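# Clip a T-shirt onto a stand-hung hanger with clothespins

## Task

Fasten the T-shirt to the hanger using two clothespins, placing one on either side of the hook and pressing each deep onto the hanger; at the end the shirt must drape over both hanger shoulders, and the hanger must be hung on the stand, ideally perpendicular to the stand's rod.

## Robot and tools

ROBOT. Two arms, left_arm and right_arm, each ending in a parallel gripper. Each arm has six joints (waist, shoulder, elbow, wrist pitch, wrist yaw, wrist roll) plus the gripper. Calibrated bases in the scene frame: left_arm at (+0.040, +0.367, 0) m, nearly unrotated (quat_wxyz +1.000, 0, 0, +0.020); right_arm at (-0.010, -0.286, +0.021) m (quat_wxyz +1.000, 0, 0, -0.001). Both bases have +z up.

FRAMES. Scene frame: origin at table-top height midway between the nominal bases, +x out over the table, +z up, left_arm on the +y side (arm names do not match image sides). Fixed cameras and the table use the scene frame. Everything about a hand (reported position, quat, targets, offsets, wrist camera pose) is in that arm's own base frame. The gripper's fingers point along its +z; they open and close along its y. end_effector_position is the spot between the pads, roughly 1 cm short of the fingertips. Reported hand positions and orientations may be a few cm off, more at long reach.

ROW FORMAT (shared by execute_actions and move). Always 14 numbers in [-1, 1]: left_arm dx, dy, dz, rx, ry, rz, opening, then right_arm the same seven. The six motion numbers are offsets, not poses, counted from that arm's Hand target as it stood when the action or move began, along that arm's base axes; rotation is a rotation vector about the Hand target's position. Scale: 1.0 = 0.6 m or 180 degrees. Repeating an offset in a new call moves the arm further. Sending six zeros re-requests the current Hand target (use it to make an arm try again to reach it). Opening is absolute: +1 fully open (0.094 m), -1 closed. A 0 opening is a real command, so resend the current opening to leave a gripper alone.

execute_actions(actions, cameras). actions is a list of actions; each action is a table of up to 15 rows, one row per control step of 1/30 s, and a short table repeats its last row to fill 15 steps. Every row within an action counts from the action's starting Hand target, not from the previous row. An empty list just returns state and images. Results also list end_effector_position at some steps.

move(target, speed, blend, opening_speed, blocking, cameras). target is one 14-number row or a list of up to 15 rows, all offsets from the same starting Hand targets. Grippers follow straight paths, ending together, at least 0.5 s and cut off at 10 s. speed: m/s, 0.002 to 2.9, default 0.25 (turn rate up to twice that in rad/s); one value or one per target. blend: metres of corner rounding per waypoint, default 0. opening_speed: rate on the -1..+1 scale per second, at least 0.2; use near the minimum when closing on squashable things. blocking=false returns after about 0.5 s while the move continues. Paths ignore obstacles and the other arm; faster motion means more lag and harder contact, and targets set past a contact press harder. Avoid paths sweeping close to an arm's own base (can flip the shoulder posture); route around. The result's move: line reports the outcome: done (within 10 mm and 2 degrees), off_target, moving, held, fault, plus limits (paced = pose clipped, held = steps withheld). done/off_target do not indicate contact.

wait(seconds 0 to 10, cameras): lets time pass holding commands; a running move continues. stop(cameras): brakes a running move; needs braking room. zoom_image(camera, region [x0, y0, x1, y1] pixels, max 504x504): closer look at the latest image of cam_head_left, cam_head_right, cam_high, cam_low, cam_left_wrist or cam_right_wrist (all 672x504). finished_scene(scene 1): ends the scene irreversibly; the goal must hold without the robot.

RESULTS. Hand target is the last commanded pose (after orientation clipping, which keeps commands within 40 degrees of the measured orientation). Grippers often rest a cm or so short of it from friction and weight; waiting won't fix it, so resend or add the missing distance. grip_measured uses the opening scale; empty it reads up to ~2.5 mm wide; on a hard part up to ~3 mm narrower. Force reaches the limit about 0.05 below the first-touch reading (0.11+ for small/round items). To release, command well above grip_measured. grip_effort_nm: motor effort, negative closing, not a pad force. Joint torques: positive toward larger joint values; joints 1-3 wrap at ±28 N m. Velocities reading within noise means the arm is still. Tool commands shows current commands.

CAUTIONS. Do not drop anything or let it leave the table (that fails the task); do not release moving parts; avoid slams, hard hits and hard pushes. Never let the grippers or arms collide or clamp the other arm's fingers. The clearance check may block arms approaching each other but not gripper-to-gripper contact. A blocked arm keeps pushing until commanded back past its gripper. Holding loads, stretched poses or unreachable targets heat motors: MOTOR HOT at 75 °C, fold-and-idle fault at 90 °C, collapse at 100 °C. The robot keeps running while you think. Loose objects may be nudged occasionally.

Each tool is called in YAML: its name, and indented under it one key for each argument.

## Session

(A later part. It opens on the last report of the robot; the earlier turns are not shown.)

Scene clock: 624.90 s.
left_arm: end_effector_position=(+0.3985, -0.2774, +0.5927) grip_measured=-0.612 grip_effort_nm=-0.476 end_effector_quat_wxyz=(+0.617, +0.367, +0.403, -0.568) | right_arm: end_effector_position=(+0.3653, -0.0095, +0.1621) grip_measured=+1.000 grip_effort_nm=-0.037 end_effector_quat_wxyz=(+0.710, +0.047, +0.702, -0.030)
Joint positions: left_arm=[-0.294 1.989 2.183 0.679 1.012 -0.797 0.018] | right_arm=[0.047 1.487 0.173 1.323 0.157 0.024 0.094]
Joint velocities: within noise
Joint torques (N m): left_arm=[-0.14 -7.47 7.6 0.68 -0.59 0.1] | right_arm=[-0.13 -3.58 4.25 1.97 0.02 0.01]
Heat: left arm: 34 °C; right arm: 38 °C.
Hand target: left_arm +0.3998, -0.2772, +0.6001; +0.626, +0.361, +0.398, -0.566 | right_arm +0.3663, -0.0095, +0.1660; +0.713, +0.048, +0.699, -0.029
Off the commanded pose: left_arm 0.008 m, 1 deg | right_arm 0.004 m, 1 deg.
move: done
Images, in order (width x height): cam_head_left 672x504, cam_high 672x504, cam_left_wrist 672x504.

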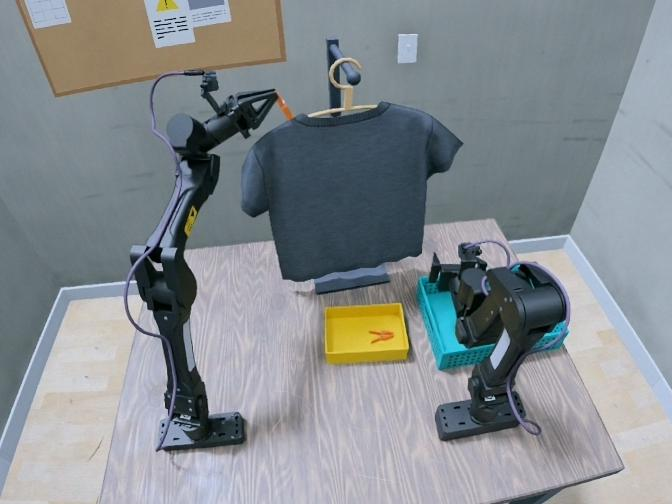

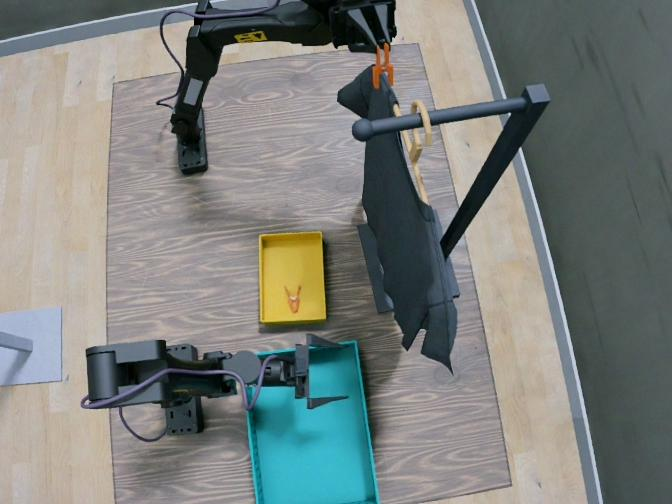

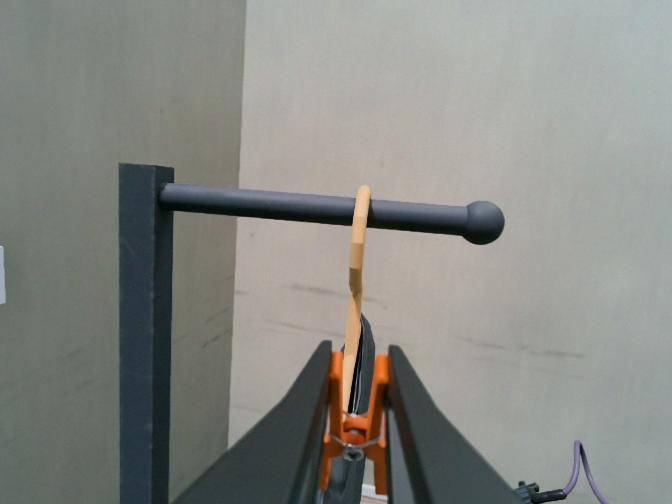

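move:
  target:
    - [0.011, 0.033, 0, 0, 0, 0, -0.62, 0, 0, 0, 0, 0, 0, 1]
  speed: 0.08
  cameras: ["cam_head_left", "cam_head_right", "cam_high", "cam_left_wrist"]

zoom_image:
  camera: "cam_high"
  region: [320, 20, 440, 130]

zoom_image:
  camera: "cam_left_wrist"
  region: [260, 280, 460, 504]

zoom_image:
  camera: "cam_head_left"
  region: [230, 70, 350, 160]

zoom_image:
  camera: "cam_head_right"
  region: [230, 70, 350, 160]

Scene clock: 647.27 s.
left_arm: end_effector_position=(+0.4108, -0.2602, +0.5918) grip_measured=-0.612 grip_effort_nm=-0.481 end_effector_quat_wxyz=(+0.615, +0.353, +0.414, -0.571) | right_arm: end_effector_position=(+0.3653, -0.0095, +0.1621) grip_measured=+1.000 grip_effort_nm=-0.032 end_effector_quat_wxyz=(+0.710, +0.047, +0.702, -0.030)
Joint positions: left_arm=[-0.249 2.005 2.197 0.705 1.02 -0.86 0.018] | right_arm=[0.047 1.487 0.173 1.323 0.157 0.024 0.094]
Joint velocities: within noise
Joint torques (N m): left_arm=[0.29 -7.58 7.71 1.11 -0.38 -0.06] | right_arm=[-0.08 -3.52 4.23 1.95 0 0.01]
Heat: left arm: 35 °C; right arm: 39 °C.
Hand target: left_arm +0.4065, -0.2574, +0.6000; +0.626, +0.360, +0.398, -0.566 | right_arm +0.3663, -0.0095, +0.1660; +0.713, +0.048, +0.699, -0.029
Off the commanded pose: left_arm 0.010 m, 2 deg | right_arm 0.004 m, 1 deg.
move: done
Images, in order (width x height): cam_head_left 672x504, cam_head_right 672x504, cam_high 672x504, cam_left_wrist 672x504.

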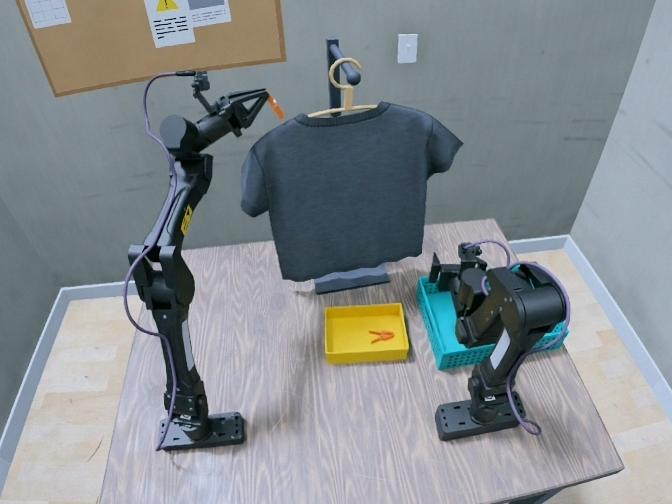

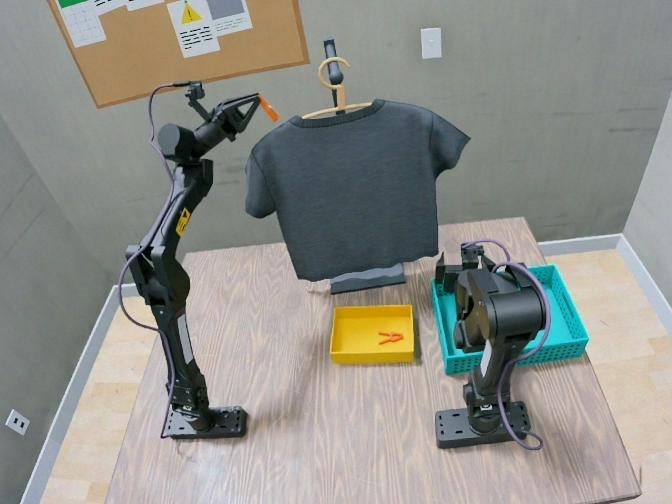

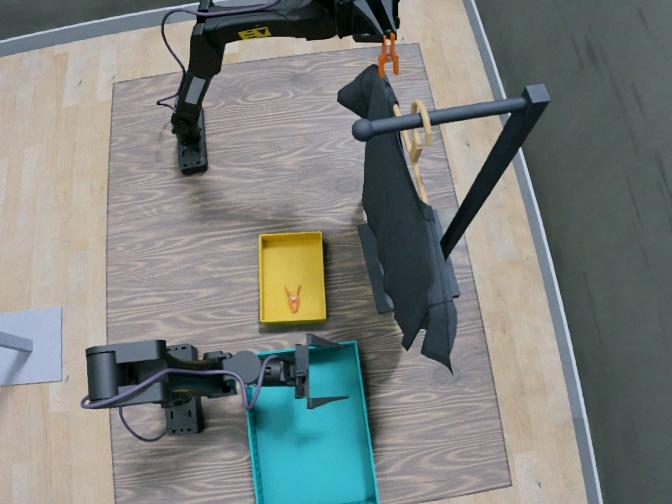

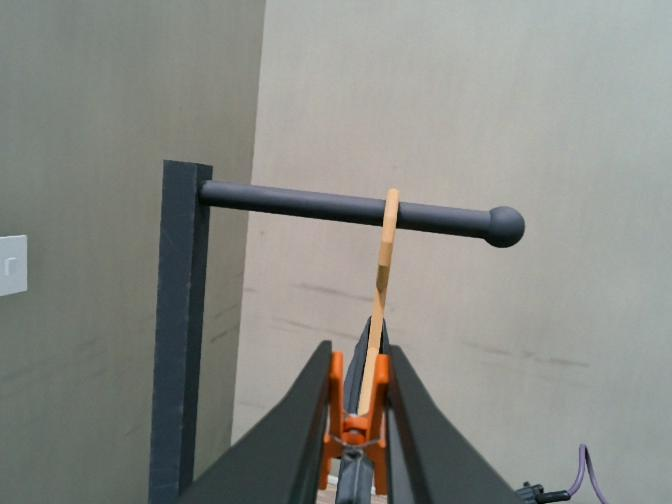

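Scaled by 4.200 from the camera's 672x504 image, which has a finer 960x720 frame.

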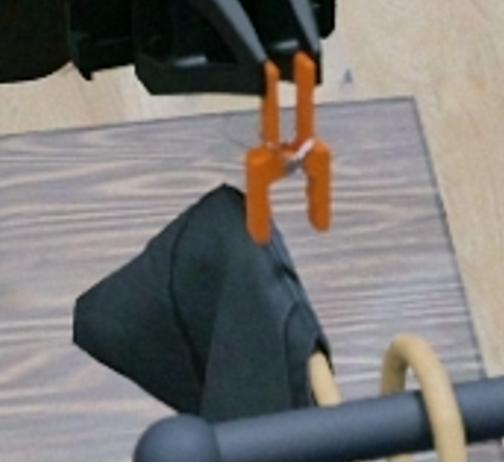

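Scaled by 2.250 from the camera's 672x504 image, which has a finer 960x720 frame.

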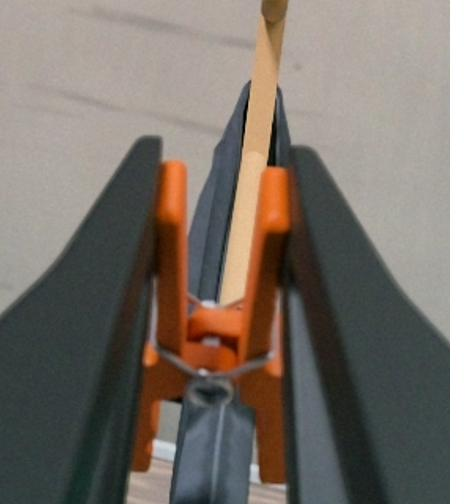

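Scaled by 4.200 from the camera's 672x504 image, which has a finer 960x720 frame.

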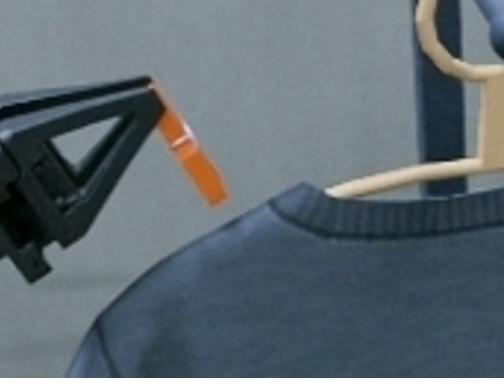

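Scaled by 4.200 from the camera's 672x504 image, which has a finer 960x720 frame.

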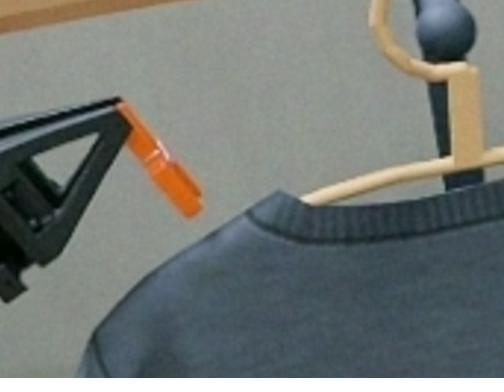

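move:
  target:
    - [-0.0033, -0.0172, -0.038, 0, 0, 0, -0.62, 0, 0, 0, 0, 0, 0, 1]
  speed: 0.05
  cameras: ["cam_head_left", "cam_head_right", "cam_high", "cam_left_wrist"]

zoom_image:
  camera: "cam_high"
  region: [320, 20, 440, 130]

zoom_image:
  camera: "cam_left_wrist"
  region: [260, 280, 460, 504]

zoom_image:
  camera: "cam_head_left"
  region: [230, 70, 350, 160]

zoom_image:
  camera: "cam_head_right"
  region: [230, 70, 350, 160]

Scene clock: 660.77 s.
left_arm: end_effector_position=(+0.4233, -0.2709, +0.5563) grip_measured=-0.612 grip_effort_nm=-0.471 end_effector_quat_wxyz=(+0.608, +0.353, +0.422, -0.573) | right_arm: end_effector_position=(+0.3653, -0.0095, +0.1621) grip_measured=+1.000 grip_effort_nm=-0.037 end_effector_quat_wxyz=(+0.710, +0.047, +0.702, -0.030)
Joint positions: left_arm=[-0.264 2.005 2.065 0.795 1.021 -0.835 0.018] | right_arm=[0.047 1.487 0.173 1.323 0.157 0.024 0.094]
Joint velocities: within noise
Joint torques (N m): left_arm=[-0.7 -11.52 5.42 1.18 -0.49 0.06] | right_arm=[-0.08 -3.55 4.29 1.95 -0.01 0.01]
Heat: left arm: 35 °C; right arm: 39 °C.
Hand target: left_arm +0.4045, -0.2677, +0.5772; +0.626, +0.361, +0.398, -0.566 | right_arm +0.3663, -0.0095, +0.1660; +0.713, +0.048, +0.699, -0.029
Off the commanded pose: left_arm 0.028 m, 4 deg | right_arm 0.004 m, 1 deg.
move: off_target (left_arm)
Images, in order (width x height): cam_head_left 672x504, cam_head_right 672x504, cam_high 672x504, cam_left_wrist 672x504.

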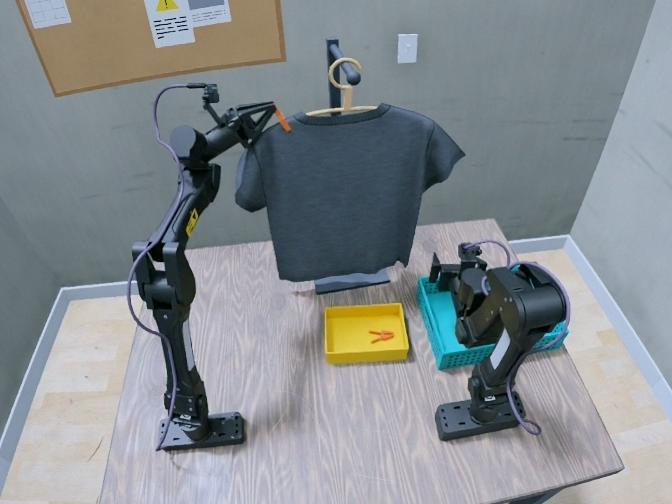

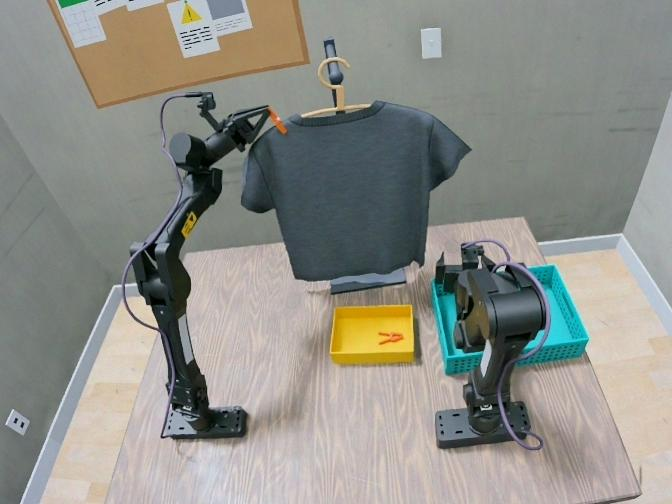

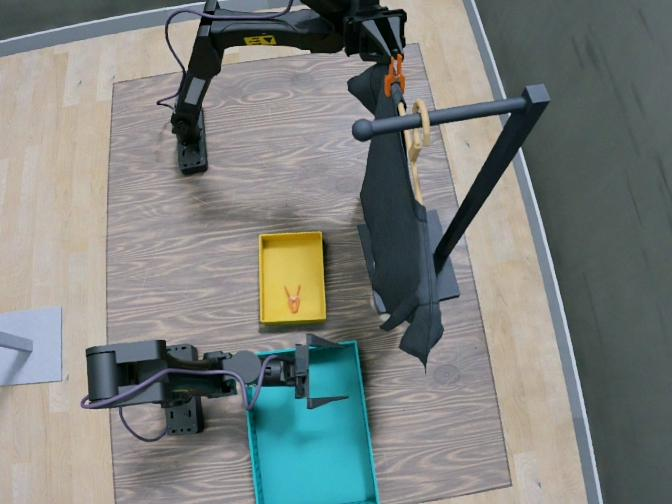

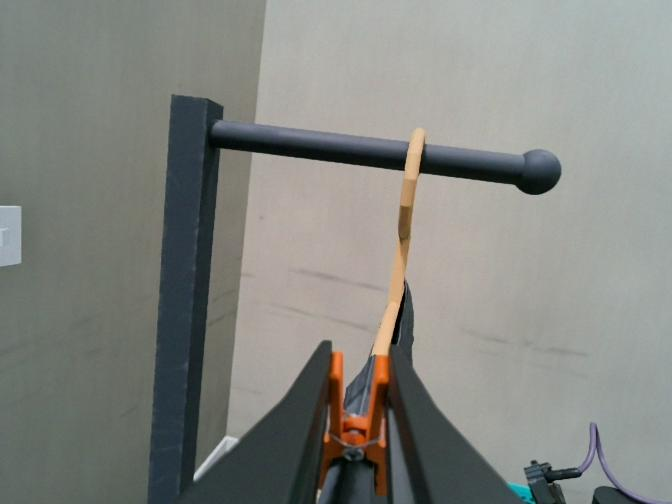

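Scaled by 4.200 from the camera's 672x504 image, which has a finer 960x720 frame.

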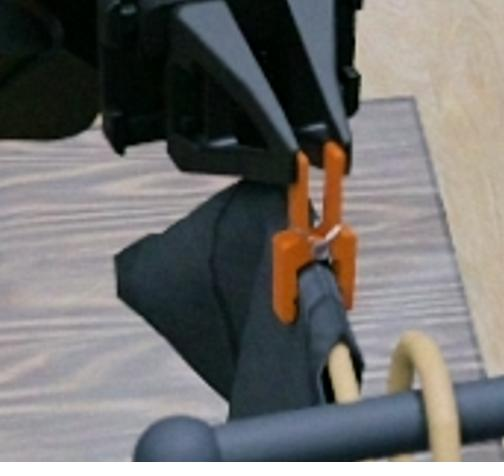

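Scaled by 2.250 from the camera's 672x504 image, which has a finer 960x720 frame.

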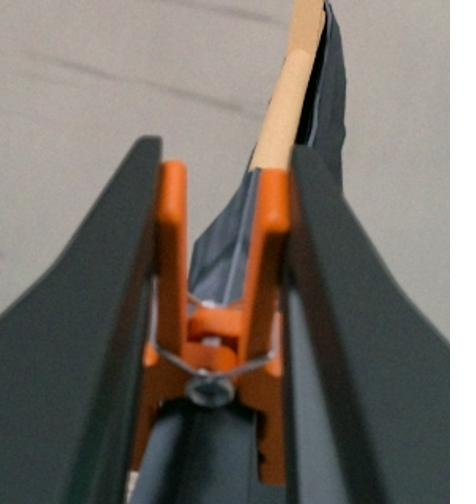

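Scaled by 4.200 from the camera's 672x504 image, which has a finer 960x720 frame.

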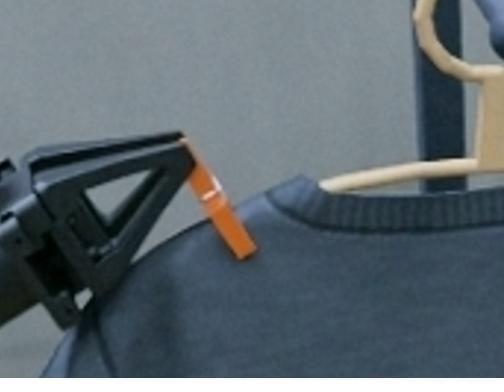

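Scaled by 4.200 from the camera's 672x504 image, which has a finer 960x720 frame.

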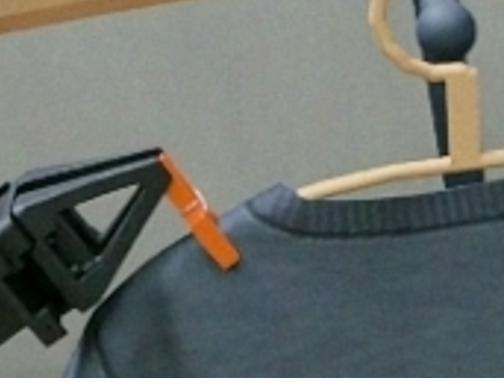

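zoom_image:
  camera: "cam_high"
  region: [370, 40, 440, 110]

zoom_image:
  camera: "cam_head_left"
  region: [260, 90, 310, 140]

Scaled by 7.200 from the camera's 672x504 image, which has a finer 960x720 frame.

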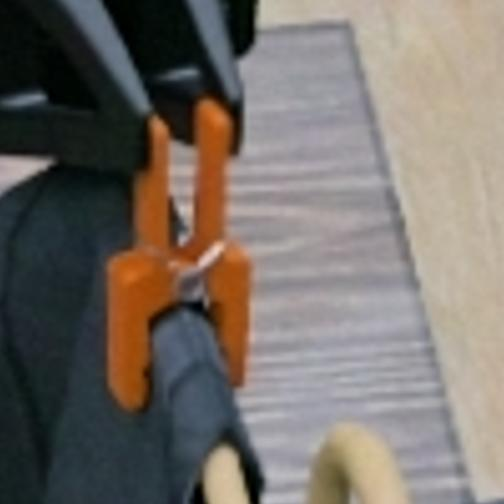

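Scaled by 10.080 from the camera's 672x504 image, which has a finer 960x720 frame.

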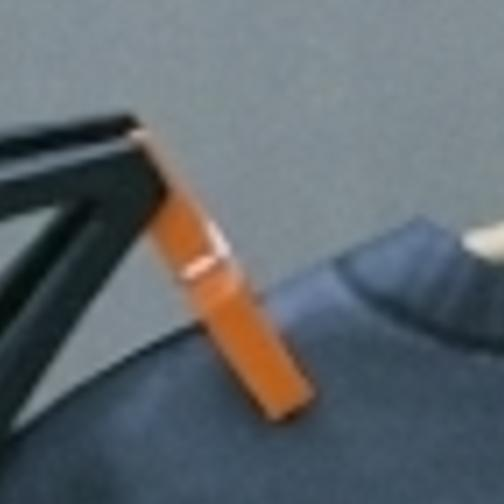

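move:
  target:
    - [0.0313, -0.0053, -0.0348, 0.0078, 0.0187, -0.0018, -0.62, 0, 0, 0, 0, 0, 0, 1]
  speed: 0.05
  cameras: ["cam_high", "cam_left_wrist", "cam_head_left"]

zoom_image:
  camera: "cam_high"
  region: [370, 40, 440, 110]

zoom_image:
  camera: "cam_head_left"
  region: [260, 90, 310, 140]

Scene clock: 682.03 s.
left_arm: end_effector_position=(+0.4233, -0.2709, +0.5563) grip_measured=-0.612 grip_effort_nm=-0.476 end_effector_quat_wxyz=(+0.608, +0.353, +0.422, -0.573) | right_arm: end_effector_position=(+0.3653, -0.0095, +0.1621) grip_measured=+1.000 grip_effort_nm=-0.037 end_effector_quat_wxyz=(+0.710, +0.047, +0.702, -0.030)
Joint positions: left_arm=[-0.264 2.005 2.065 0.795 1.021 -0.835 0.018] | right_arm=[0.047 1.487 0.173 1.323 0.157 0.024 0.094]
Joint velocities: within noise
Joint torques (N m): left_arm=[0.1 -8.62 5.57 0.92 -0.37 0.01] | right_arm=[-0.01 -3.4 4.34 1.96 0.02 0.04]
Heat: left arm: 37 °C; right arm: 39 °C.
Hand target: left_arm +0.4233, -0.2708, +0.5563; +0.608, +0.352, +0.422, -0.573 | right_arm +0.3663, -0.0095, +0.1660; +0.713, +0.048, +0.699, -0.029
Off the commanded pose: left_arm 0.000 m, 0 deg | right_arm 0.004 m, 1 deg.
move: done
Images, in order (width x height): cam_head_left 672x504, cam_high 672x504, cam_left_wrist 672x504.

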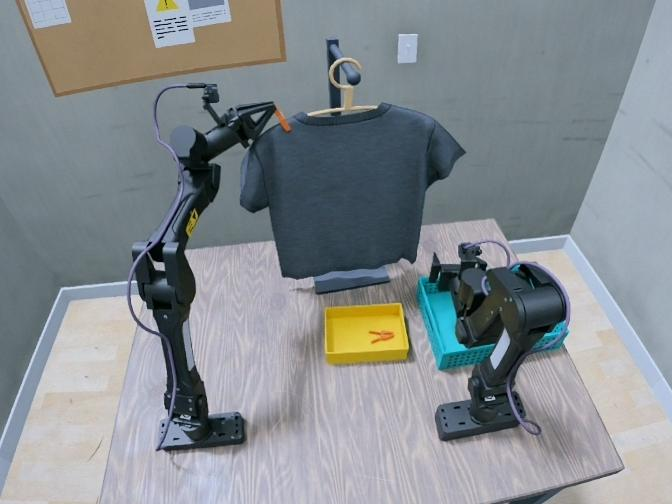

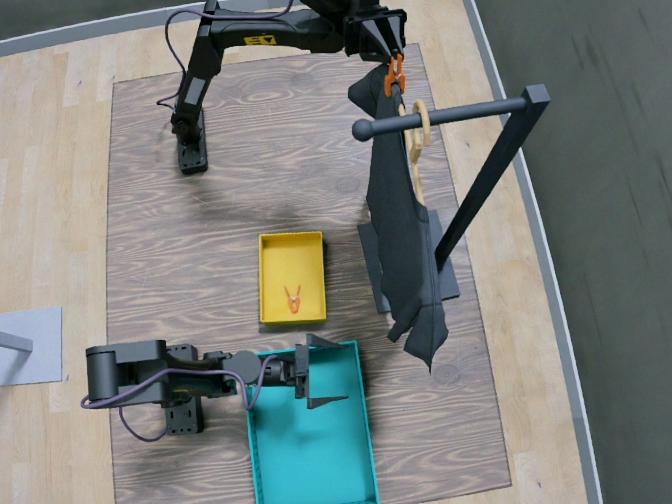

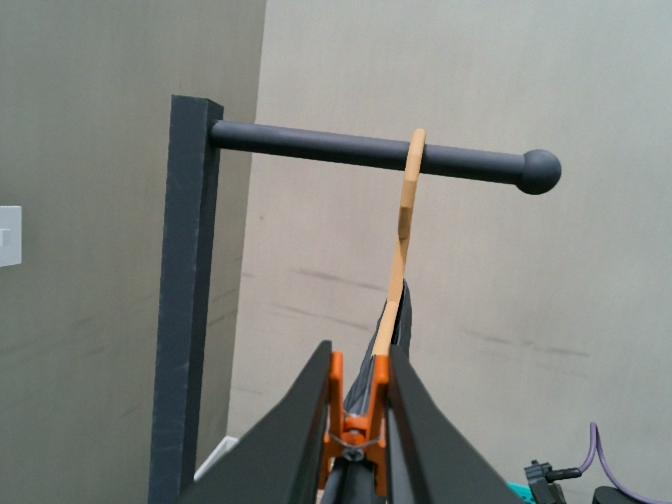

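Scaled by 7.200 from the camera's 672x504 image, which has a finer 960x720 frame.

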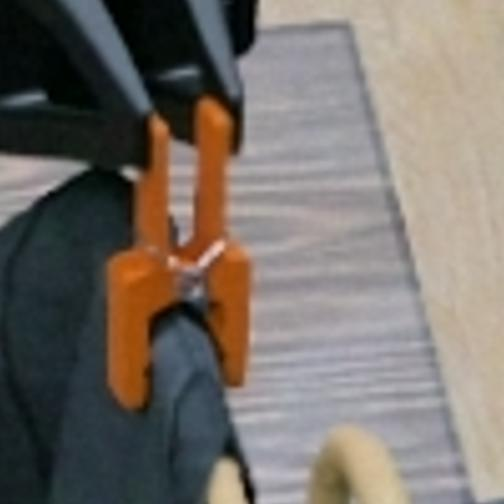

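Scaled by 10.080 from the camera's 672x504 image, which has a finer 960x720 frame.

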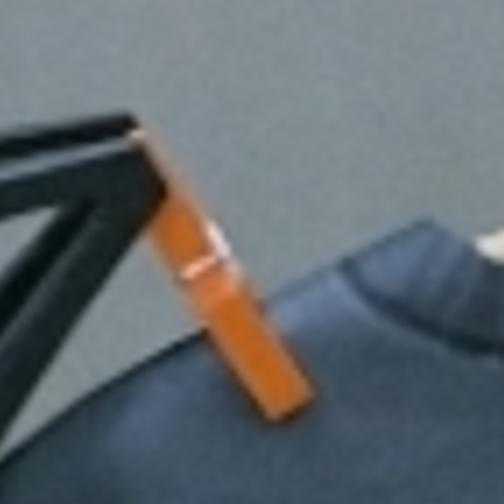

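move:
  target:
    - [0, 0, 0, 0, 0, 0, 0.1, 0, 0, 0, 0, 0, 0, 1]
  speed: 0.05
  opening_speed: 0.3
  cameras: ["cam_high", "cam_left_wrist", "cam_head_left"]

zoom_image:
  camera: "cam_high"
  region: [370, 40, 440, 110]

zoom_image:
  camera: "cam_head_left"
  region: [260, 90, 310, 140]

zoom_image:
  camera: "cam_left_wrist"
  region: [240, 280, 480, 504]

Scene clock: 695.07 s.
left_arm: end_effector_position=(+0.4227, -0.2712, +0.5557) grip_measured=+0.097 grip_effort_nm=0.066 end_effector_quat_wxyz=(+0.606, +0.355, +0.422, -0.573) | right_arm: end_effector_position=(+0.3653, -0.0095, +0.1621) grip_measured=+1.000 grip_effort_nm=-0.037 end_effector_quat_wxyz=(+0.710, +0.047, +0.702, -0.030)
Joint positions: left_arm=[-0.264 2.005 2.065 0.795 1.026 -0.835 0.052] | right_arm=[0.047 1.487 0.173 1.323 0.157 0.024 0.094]
Joint velocities: within noise
Joint torques (N m): left_arm=[0.17 -8.53 5.48 0.89 -0.43 -0.02] | right_arm=[0.05 -3.48 4.25 1.95 0.01 0.01]
Heat: left arm: 36 °C; right arm: 39 °C.
Hand target: left_arm +0.4233, -0.2708, +0.5563; +0.608, +0.352, +0.422, -0.573 | right_arm +0.3663, -0.0095, +0.1660; +0.713, +0.048, +0.699, -0.029
Off the commanded pose: left_arm 0.001 m, 0 deg | right_arm 0.004 m, 1 deg.
move: done
Images, in order (width x height): cam_head_left 672x504, cam_high 672x504, cam_left_wrist 672x504.

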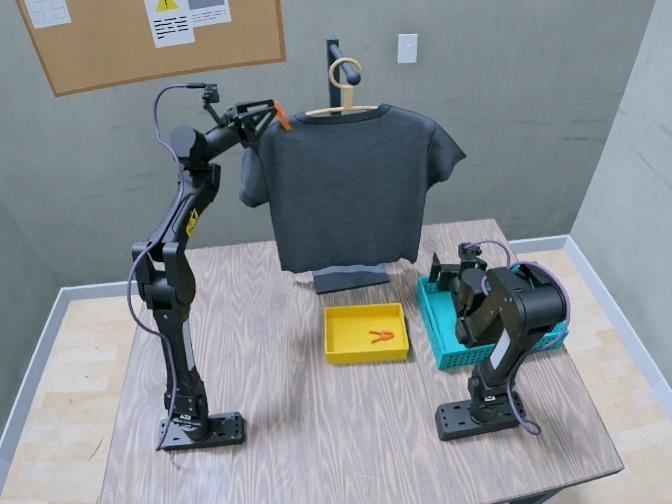

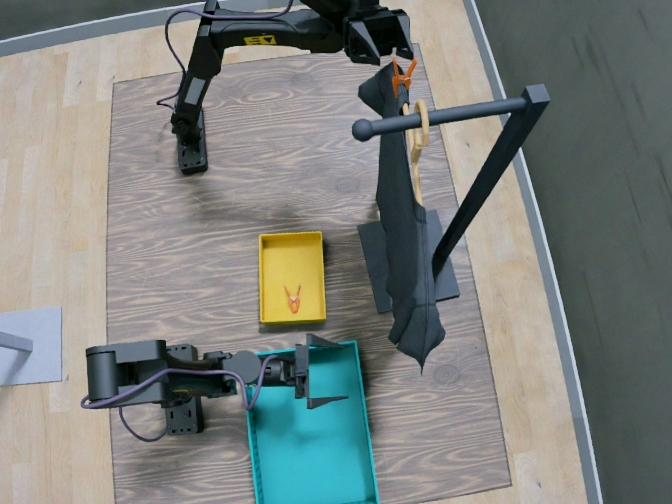

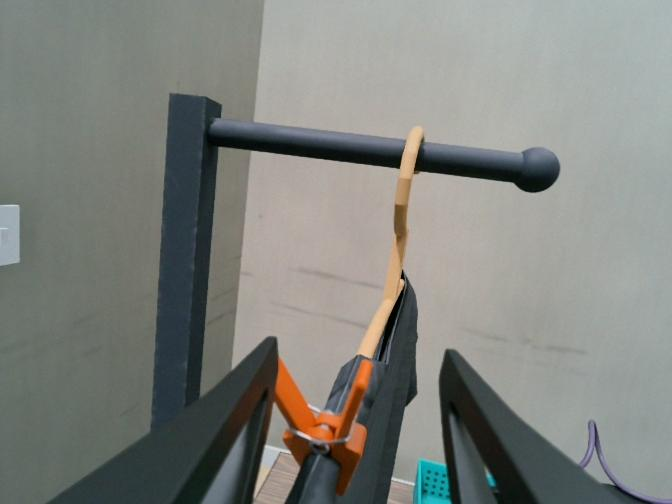

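Scaled by 7.200 from the camera's 672x504 image, which has a finer 960x720 frame.

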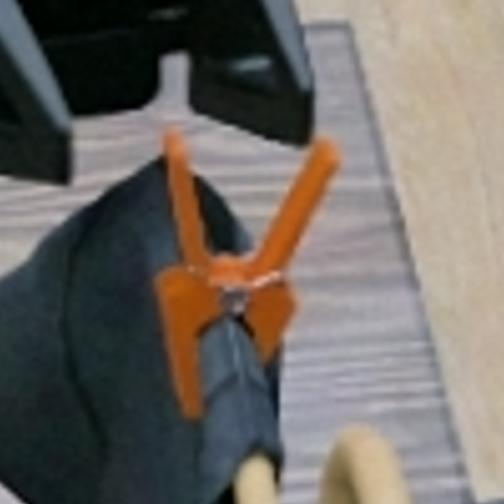

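Scaled by 10.080 from the camera's 672x504 image, which has a finer 960x720 frame.

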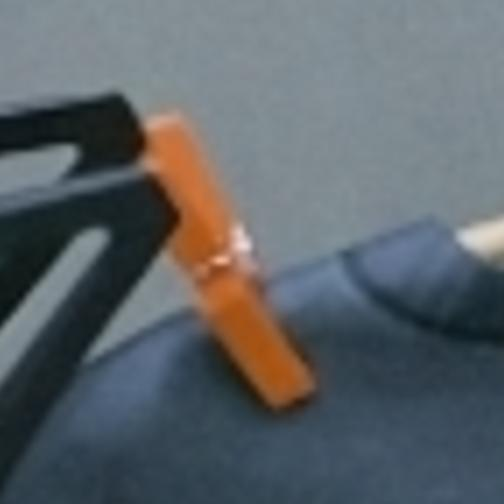

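Scaled by 2.100 from the camera's 672x504 image, which has a finer 960x720 frame.

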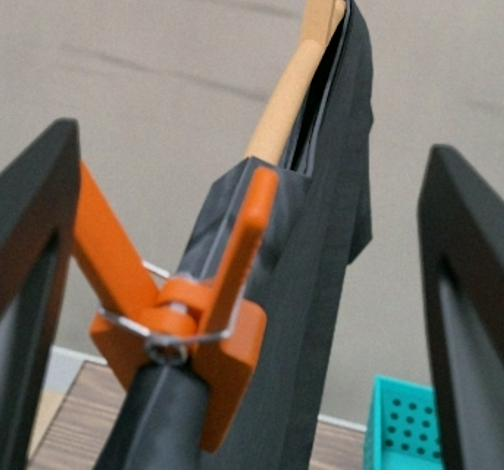

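move:
  target:
    - [0, 0, 0, 0, 0, 0, 0.7, 0, 0, 0, 0, 0, 0, 1]
    - [0, 0.04, 0.012, 0, 0, 0, 0.7, 0, 0, 0, 0, 0, 0, 1]
    - [-0.01, 0.15, 0.03, 0, 0, 0, 0.7, 0, 0, 0, 0, 0, 0, 1]
  speed: 0.1
  opening_speed: 0.8

zoom_image:
  camera: "cam_high"
  region: [340, 40, 460, 140]

zoom_image:
  camera: "cam_head_left"
  region: [240, 50, 440, 200]

Scene clock: 708.70 s.
left_arm: end_effector_position=(+0.4218, -0.1820, +0.5679) grip_measured=+0.698 grip_effort_nm=0.061 end_effector_quat_wxyz=(+0.599, +0.342, +0.435, -0.579) | right_arm: end_effector_position=(+0.3653, -0.0095, +0.1621) grip_measured=+1.000 grip_effort_nm=-0.037 end_effector_quat_wxyz=(+0.710, +0.047, +0.702, -0.030)
Joint positions: left_arm=[-0.05 2.005 2.072 1.088 1.134 -1.22 0.08] | right_arm=[0.047 1.487 0.173 1.323 0.157 0.024 0.094]
Joint velocities: within noise
Joint torques (N m): left_arm=[0.16 -7.56 7.35 0.68 -0.55 -0.05] | right_arm=[-0.09 -3.6 4.29 1.94 0.03 0]
Heat: left arm: 35 °C; right arm: 39 °C.
Hand target: left_arm +0.4172, -0.1809, +0.5743; +0.608, +0.352, +0.422, -0.573 | right_arm +0.3663, -0.0095, +0.1660; +0.713, +0.048, +0.699, -0.029
Off the commanded pose: left_arm 0.008 m, 2 deg | right_arm 0.004 m, 1 deg.
move: done

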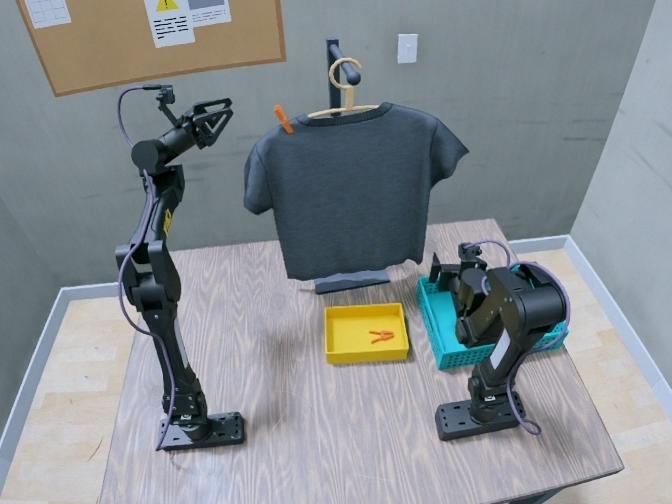

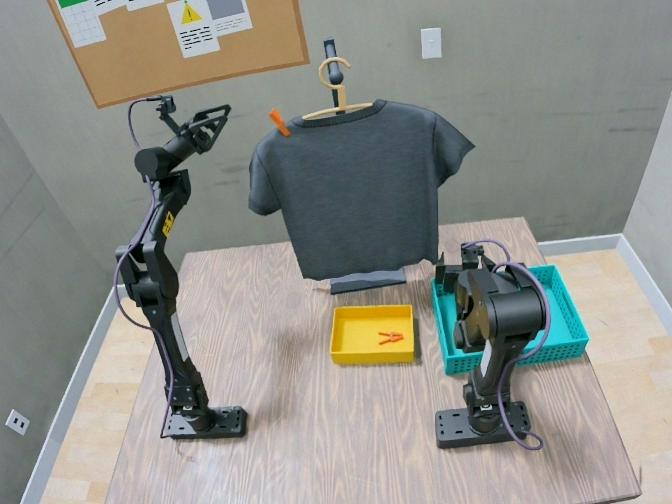

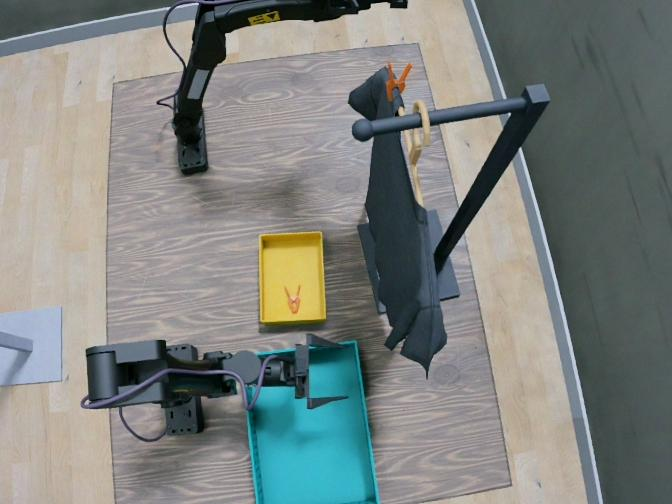

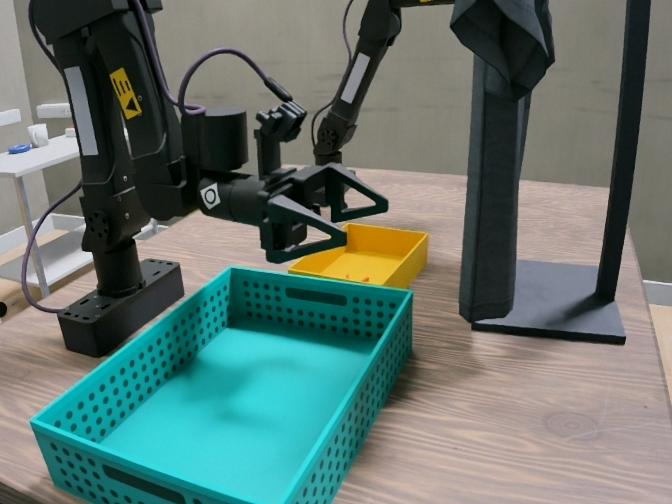

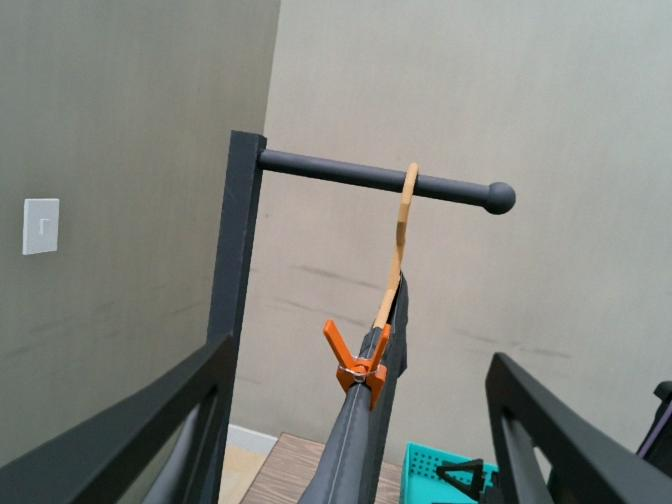

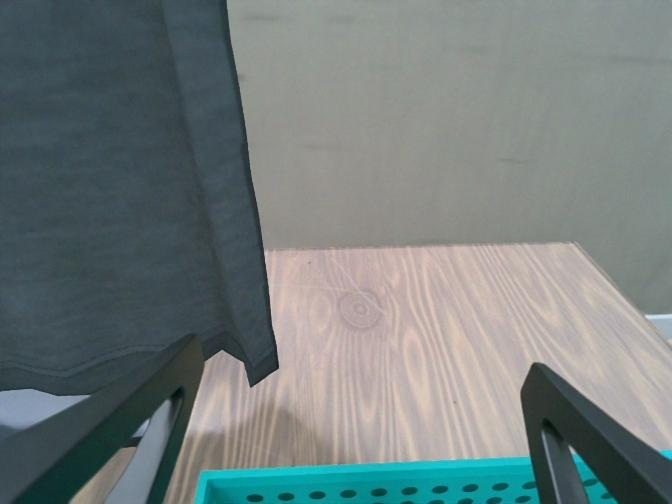

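Scaled by 4.200 from the camera's 672x504 image, which has a finer 960x720 frame.

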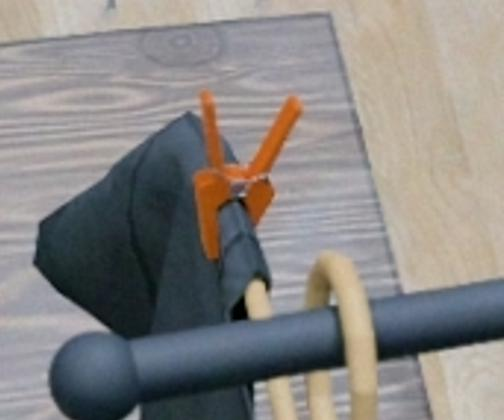

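Scaled by 2.520 from the camera's 672x504 image, which has a finer 960x720 frame.

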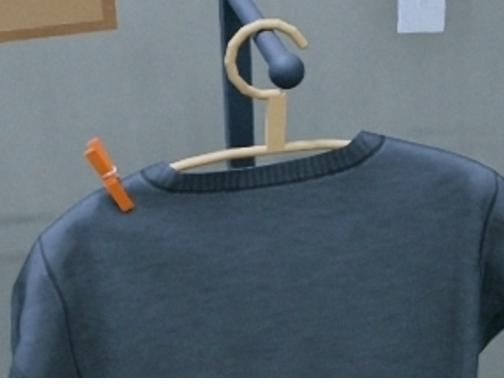

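move:
  target:
    - [-0.083, 0.12, -0.05, 0, 0, 0, 0.7, -0.04, 0.12, 0.02, -0.1895, 0.2055, 0.2069, 0.3]
    - [-0.083, 0.12, -0.05, 0, 0, 0, 0.7, -0.152, 0.396, -0.06, -0.3789, 0.4110, 0.4138, 0.3]
  speed: 0.3
  blend: 0.03
  cameras: ["cam_high", "cam_right_wrist", "cam_head_left"]

Scene clock: 729.60 s.
left_arm: end_effector_position=(+0.3844, -0.1099, +0.5325) grip_measured=+0.698 grip_effort_nm=0.061 end_effector_quat_wxyz=(+0.603, +0.317, +0.462, -0.568) | right_arm: end_effector_position=(+0.2716, +0.2247, +0.1285) grip_measured=+0.302 grip_effort_nm=-0.125 end_effector_quat_wxyz=(+0.000, +0.705, -0.709, -0.001)
Joint positions: left_arm=[0.144 1.839 1.692 1.547 1.184 -1.542 0.08] | right_arm=[0.687 1.882 1.669 -1.359 -0.002 -0.877 0.061]
Joint velocities: within noise
Joint torques (N m): left_arm=[0.38 -9.5 4.74 0.21 -0.6 0.06] | right_arm=[0.16 -6.48 7.35 0.15 0.04 -0.02]
Heat: left arm: 36 °C; right arm: 38 °C.
Hand target: left_arm +0.3673, -0.1089, +0.5444; +0.608, +0.352, +0.422, -0.573 | right_arm +0.2751, +0.2282, +0.1299; +0.000, +0.708, -0.707, +0.000
Off the commanded pose: left_arm 0.021 m, 6 deg | right_arm 0.005 m, 0 deg.
joint sent to its limit (left arm) — joint 4 (wrist pitch), upper limit. The joint targets are off in orientation, not in position.
move: off_target (left_arm)
Images, in order (width x height): cam_head_left 672x504, cam_high 672x504, cam_right_wrist 672x504.

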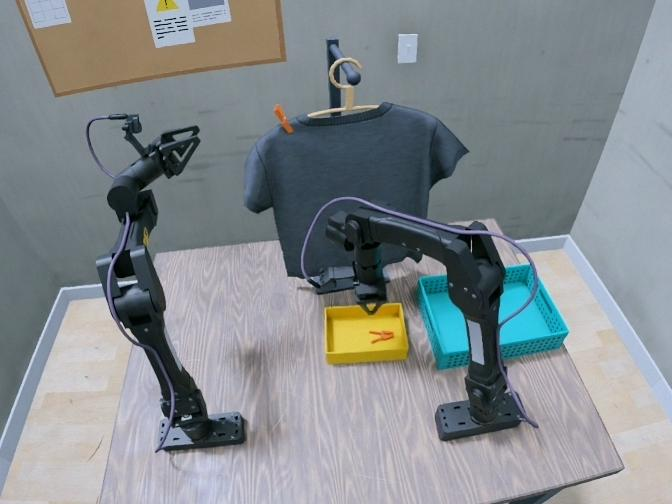

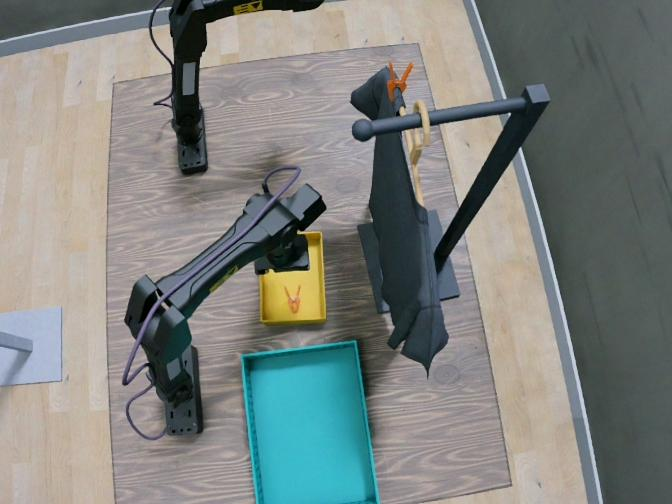

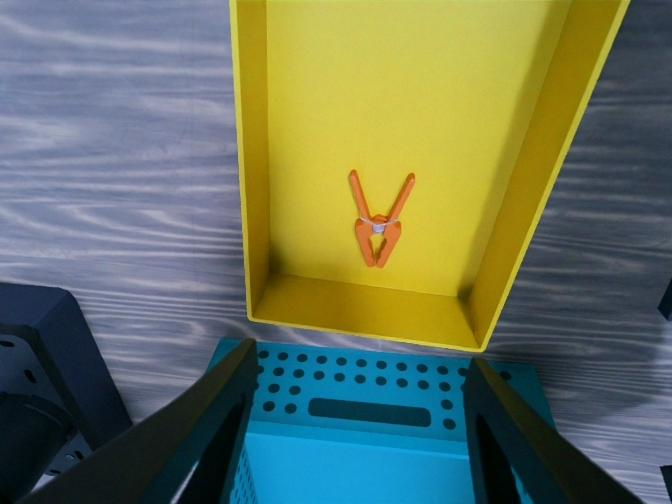

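move:
  target:
    - [0, 0, 0, 0, 0, 0, 0.7, 0.005, -0.027, -0.14, 0, 0, 0, 0.3]
  speed: 0.2
  cameras: ["cam_high", "cam_right_wrist", "cam_head_left"]

zoom_image:
  camera: "cam_head_left"
  region: [310, 270, 430, 370]

Scene clock: 743.17 s.
left_arm: end_effector_position=(+0.3844, -0.1100, +0.5325) grip_measured=+0.698 grip_effort_nm=0.056 end_effector_quat_wxyz=(+0.602, +0.317, +0.462, -0.568) | right_arm: end_effector_position=(+0.2779, +0.2139, +0.0522) grip_measured=+0.302 grip_effort_nm=-0.120 end_effector_quat_wxyz=(-0.007, +0.707, -0.707, +0.001)
Joint positions: left_arm=[0.144 1.839 1.692 1.547 1.184 -1.542 0.08] | right_arm=[0.653 1.897 1.384 -1.044 0 -0.918 0.061]
Joint velocities: within noise
Joint torques (N m): left_arm=[0.72 -9.4 4.89 0.24 -0.6 0.07] | right_arm=[-0.4 -6.75 4.6 0.36 0.02 -0.04]
Heat: left arm: 39 °C; right arm: 36 °C.
Hand target: left_arm +0.3673, -0.1089, +0.5444; +0.608, +0.352, +0.422, -0.573 | right_arm +0.2780, +0.2120, +0.0459; +0.000, +0.708, -0.707, +0.000
Off the commanded pose: left_arm 0.021 m, 6 deg | right_arm 0.007 m, 1 deg.
joint sent to its limit (left arm) — joint 4 (wrist pitch), upper limit. The joint targets are off in orientation, not in position.
move: off_target (left_arm)
Images, in order (width x height): cam_head_left 672x504, cam_high 672x504, cam_right_wrist 672x504.

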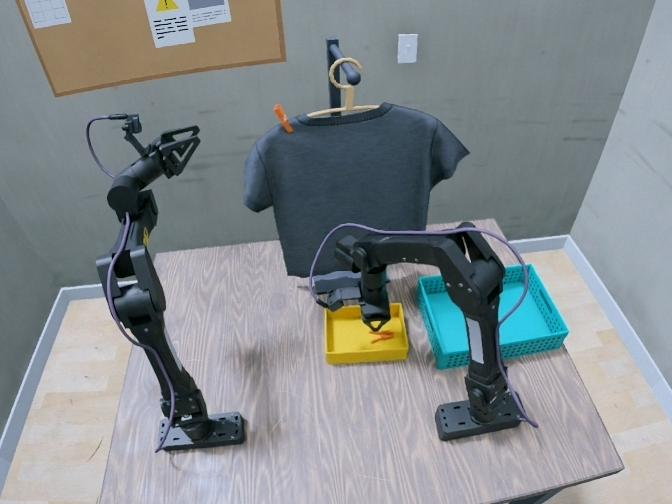

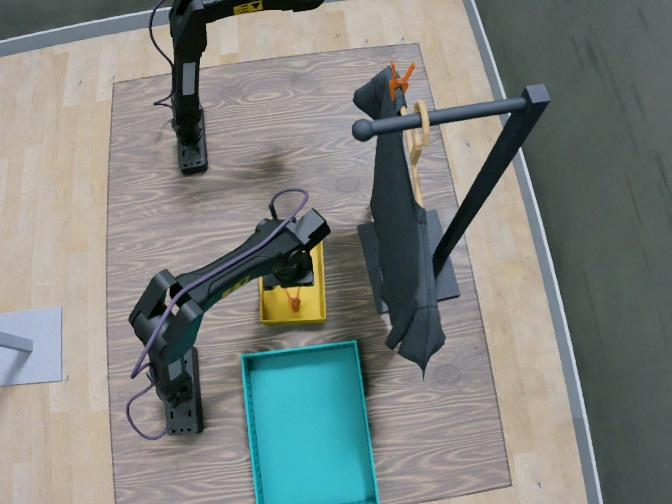

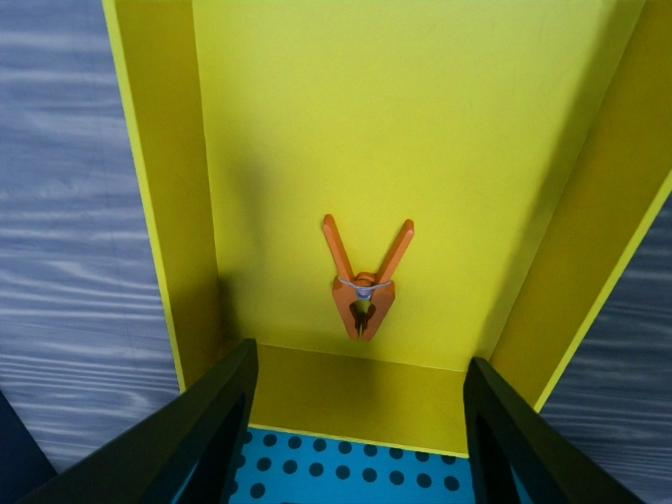

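Scaled by 4.200 from the camera's 672x504 image, which has a finer 960x720 frame.

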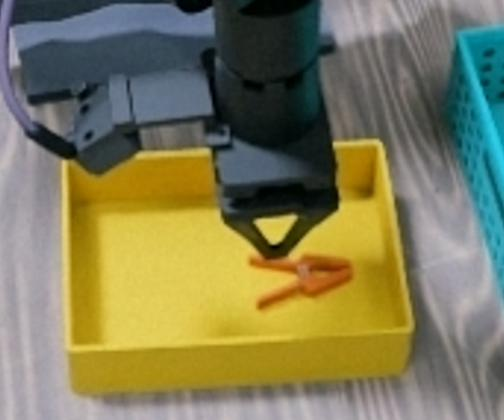

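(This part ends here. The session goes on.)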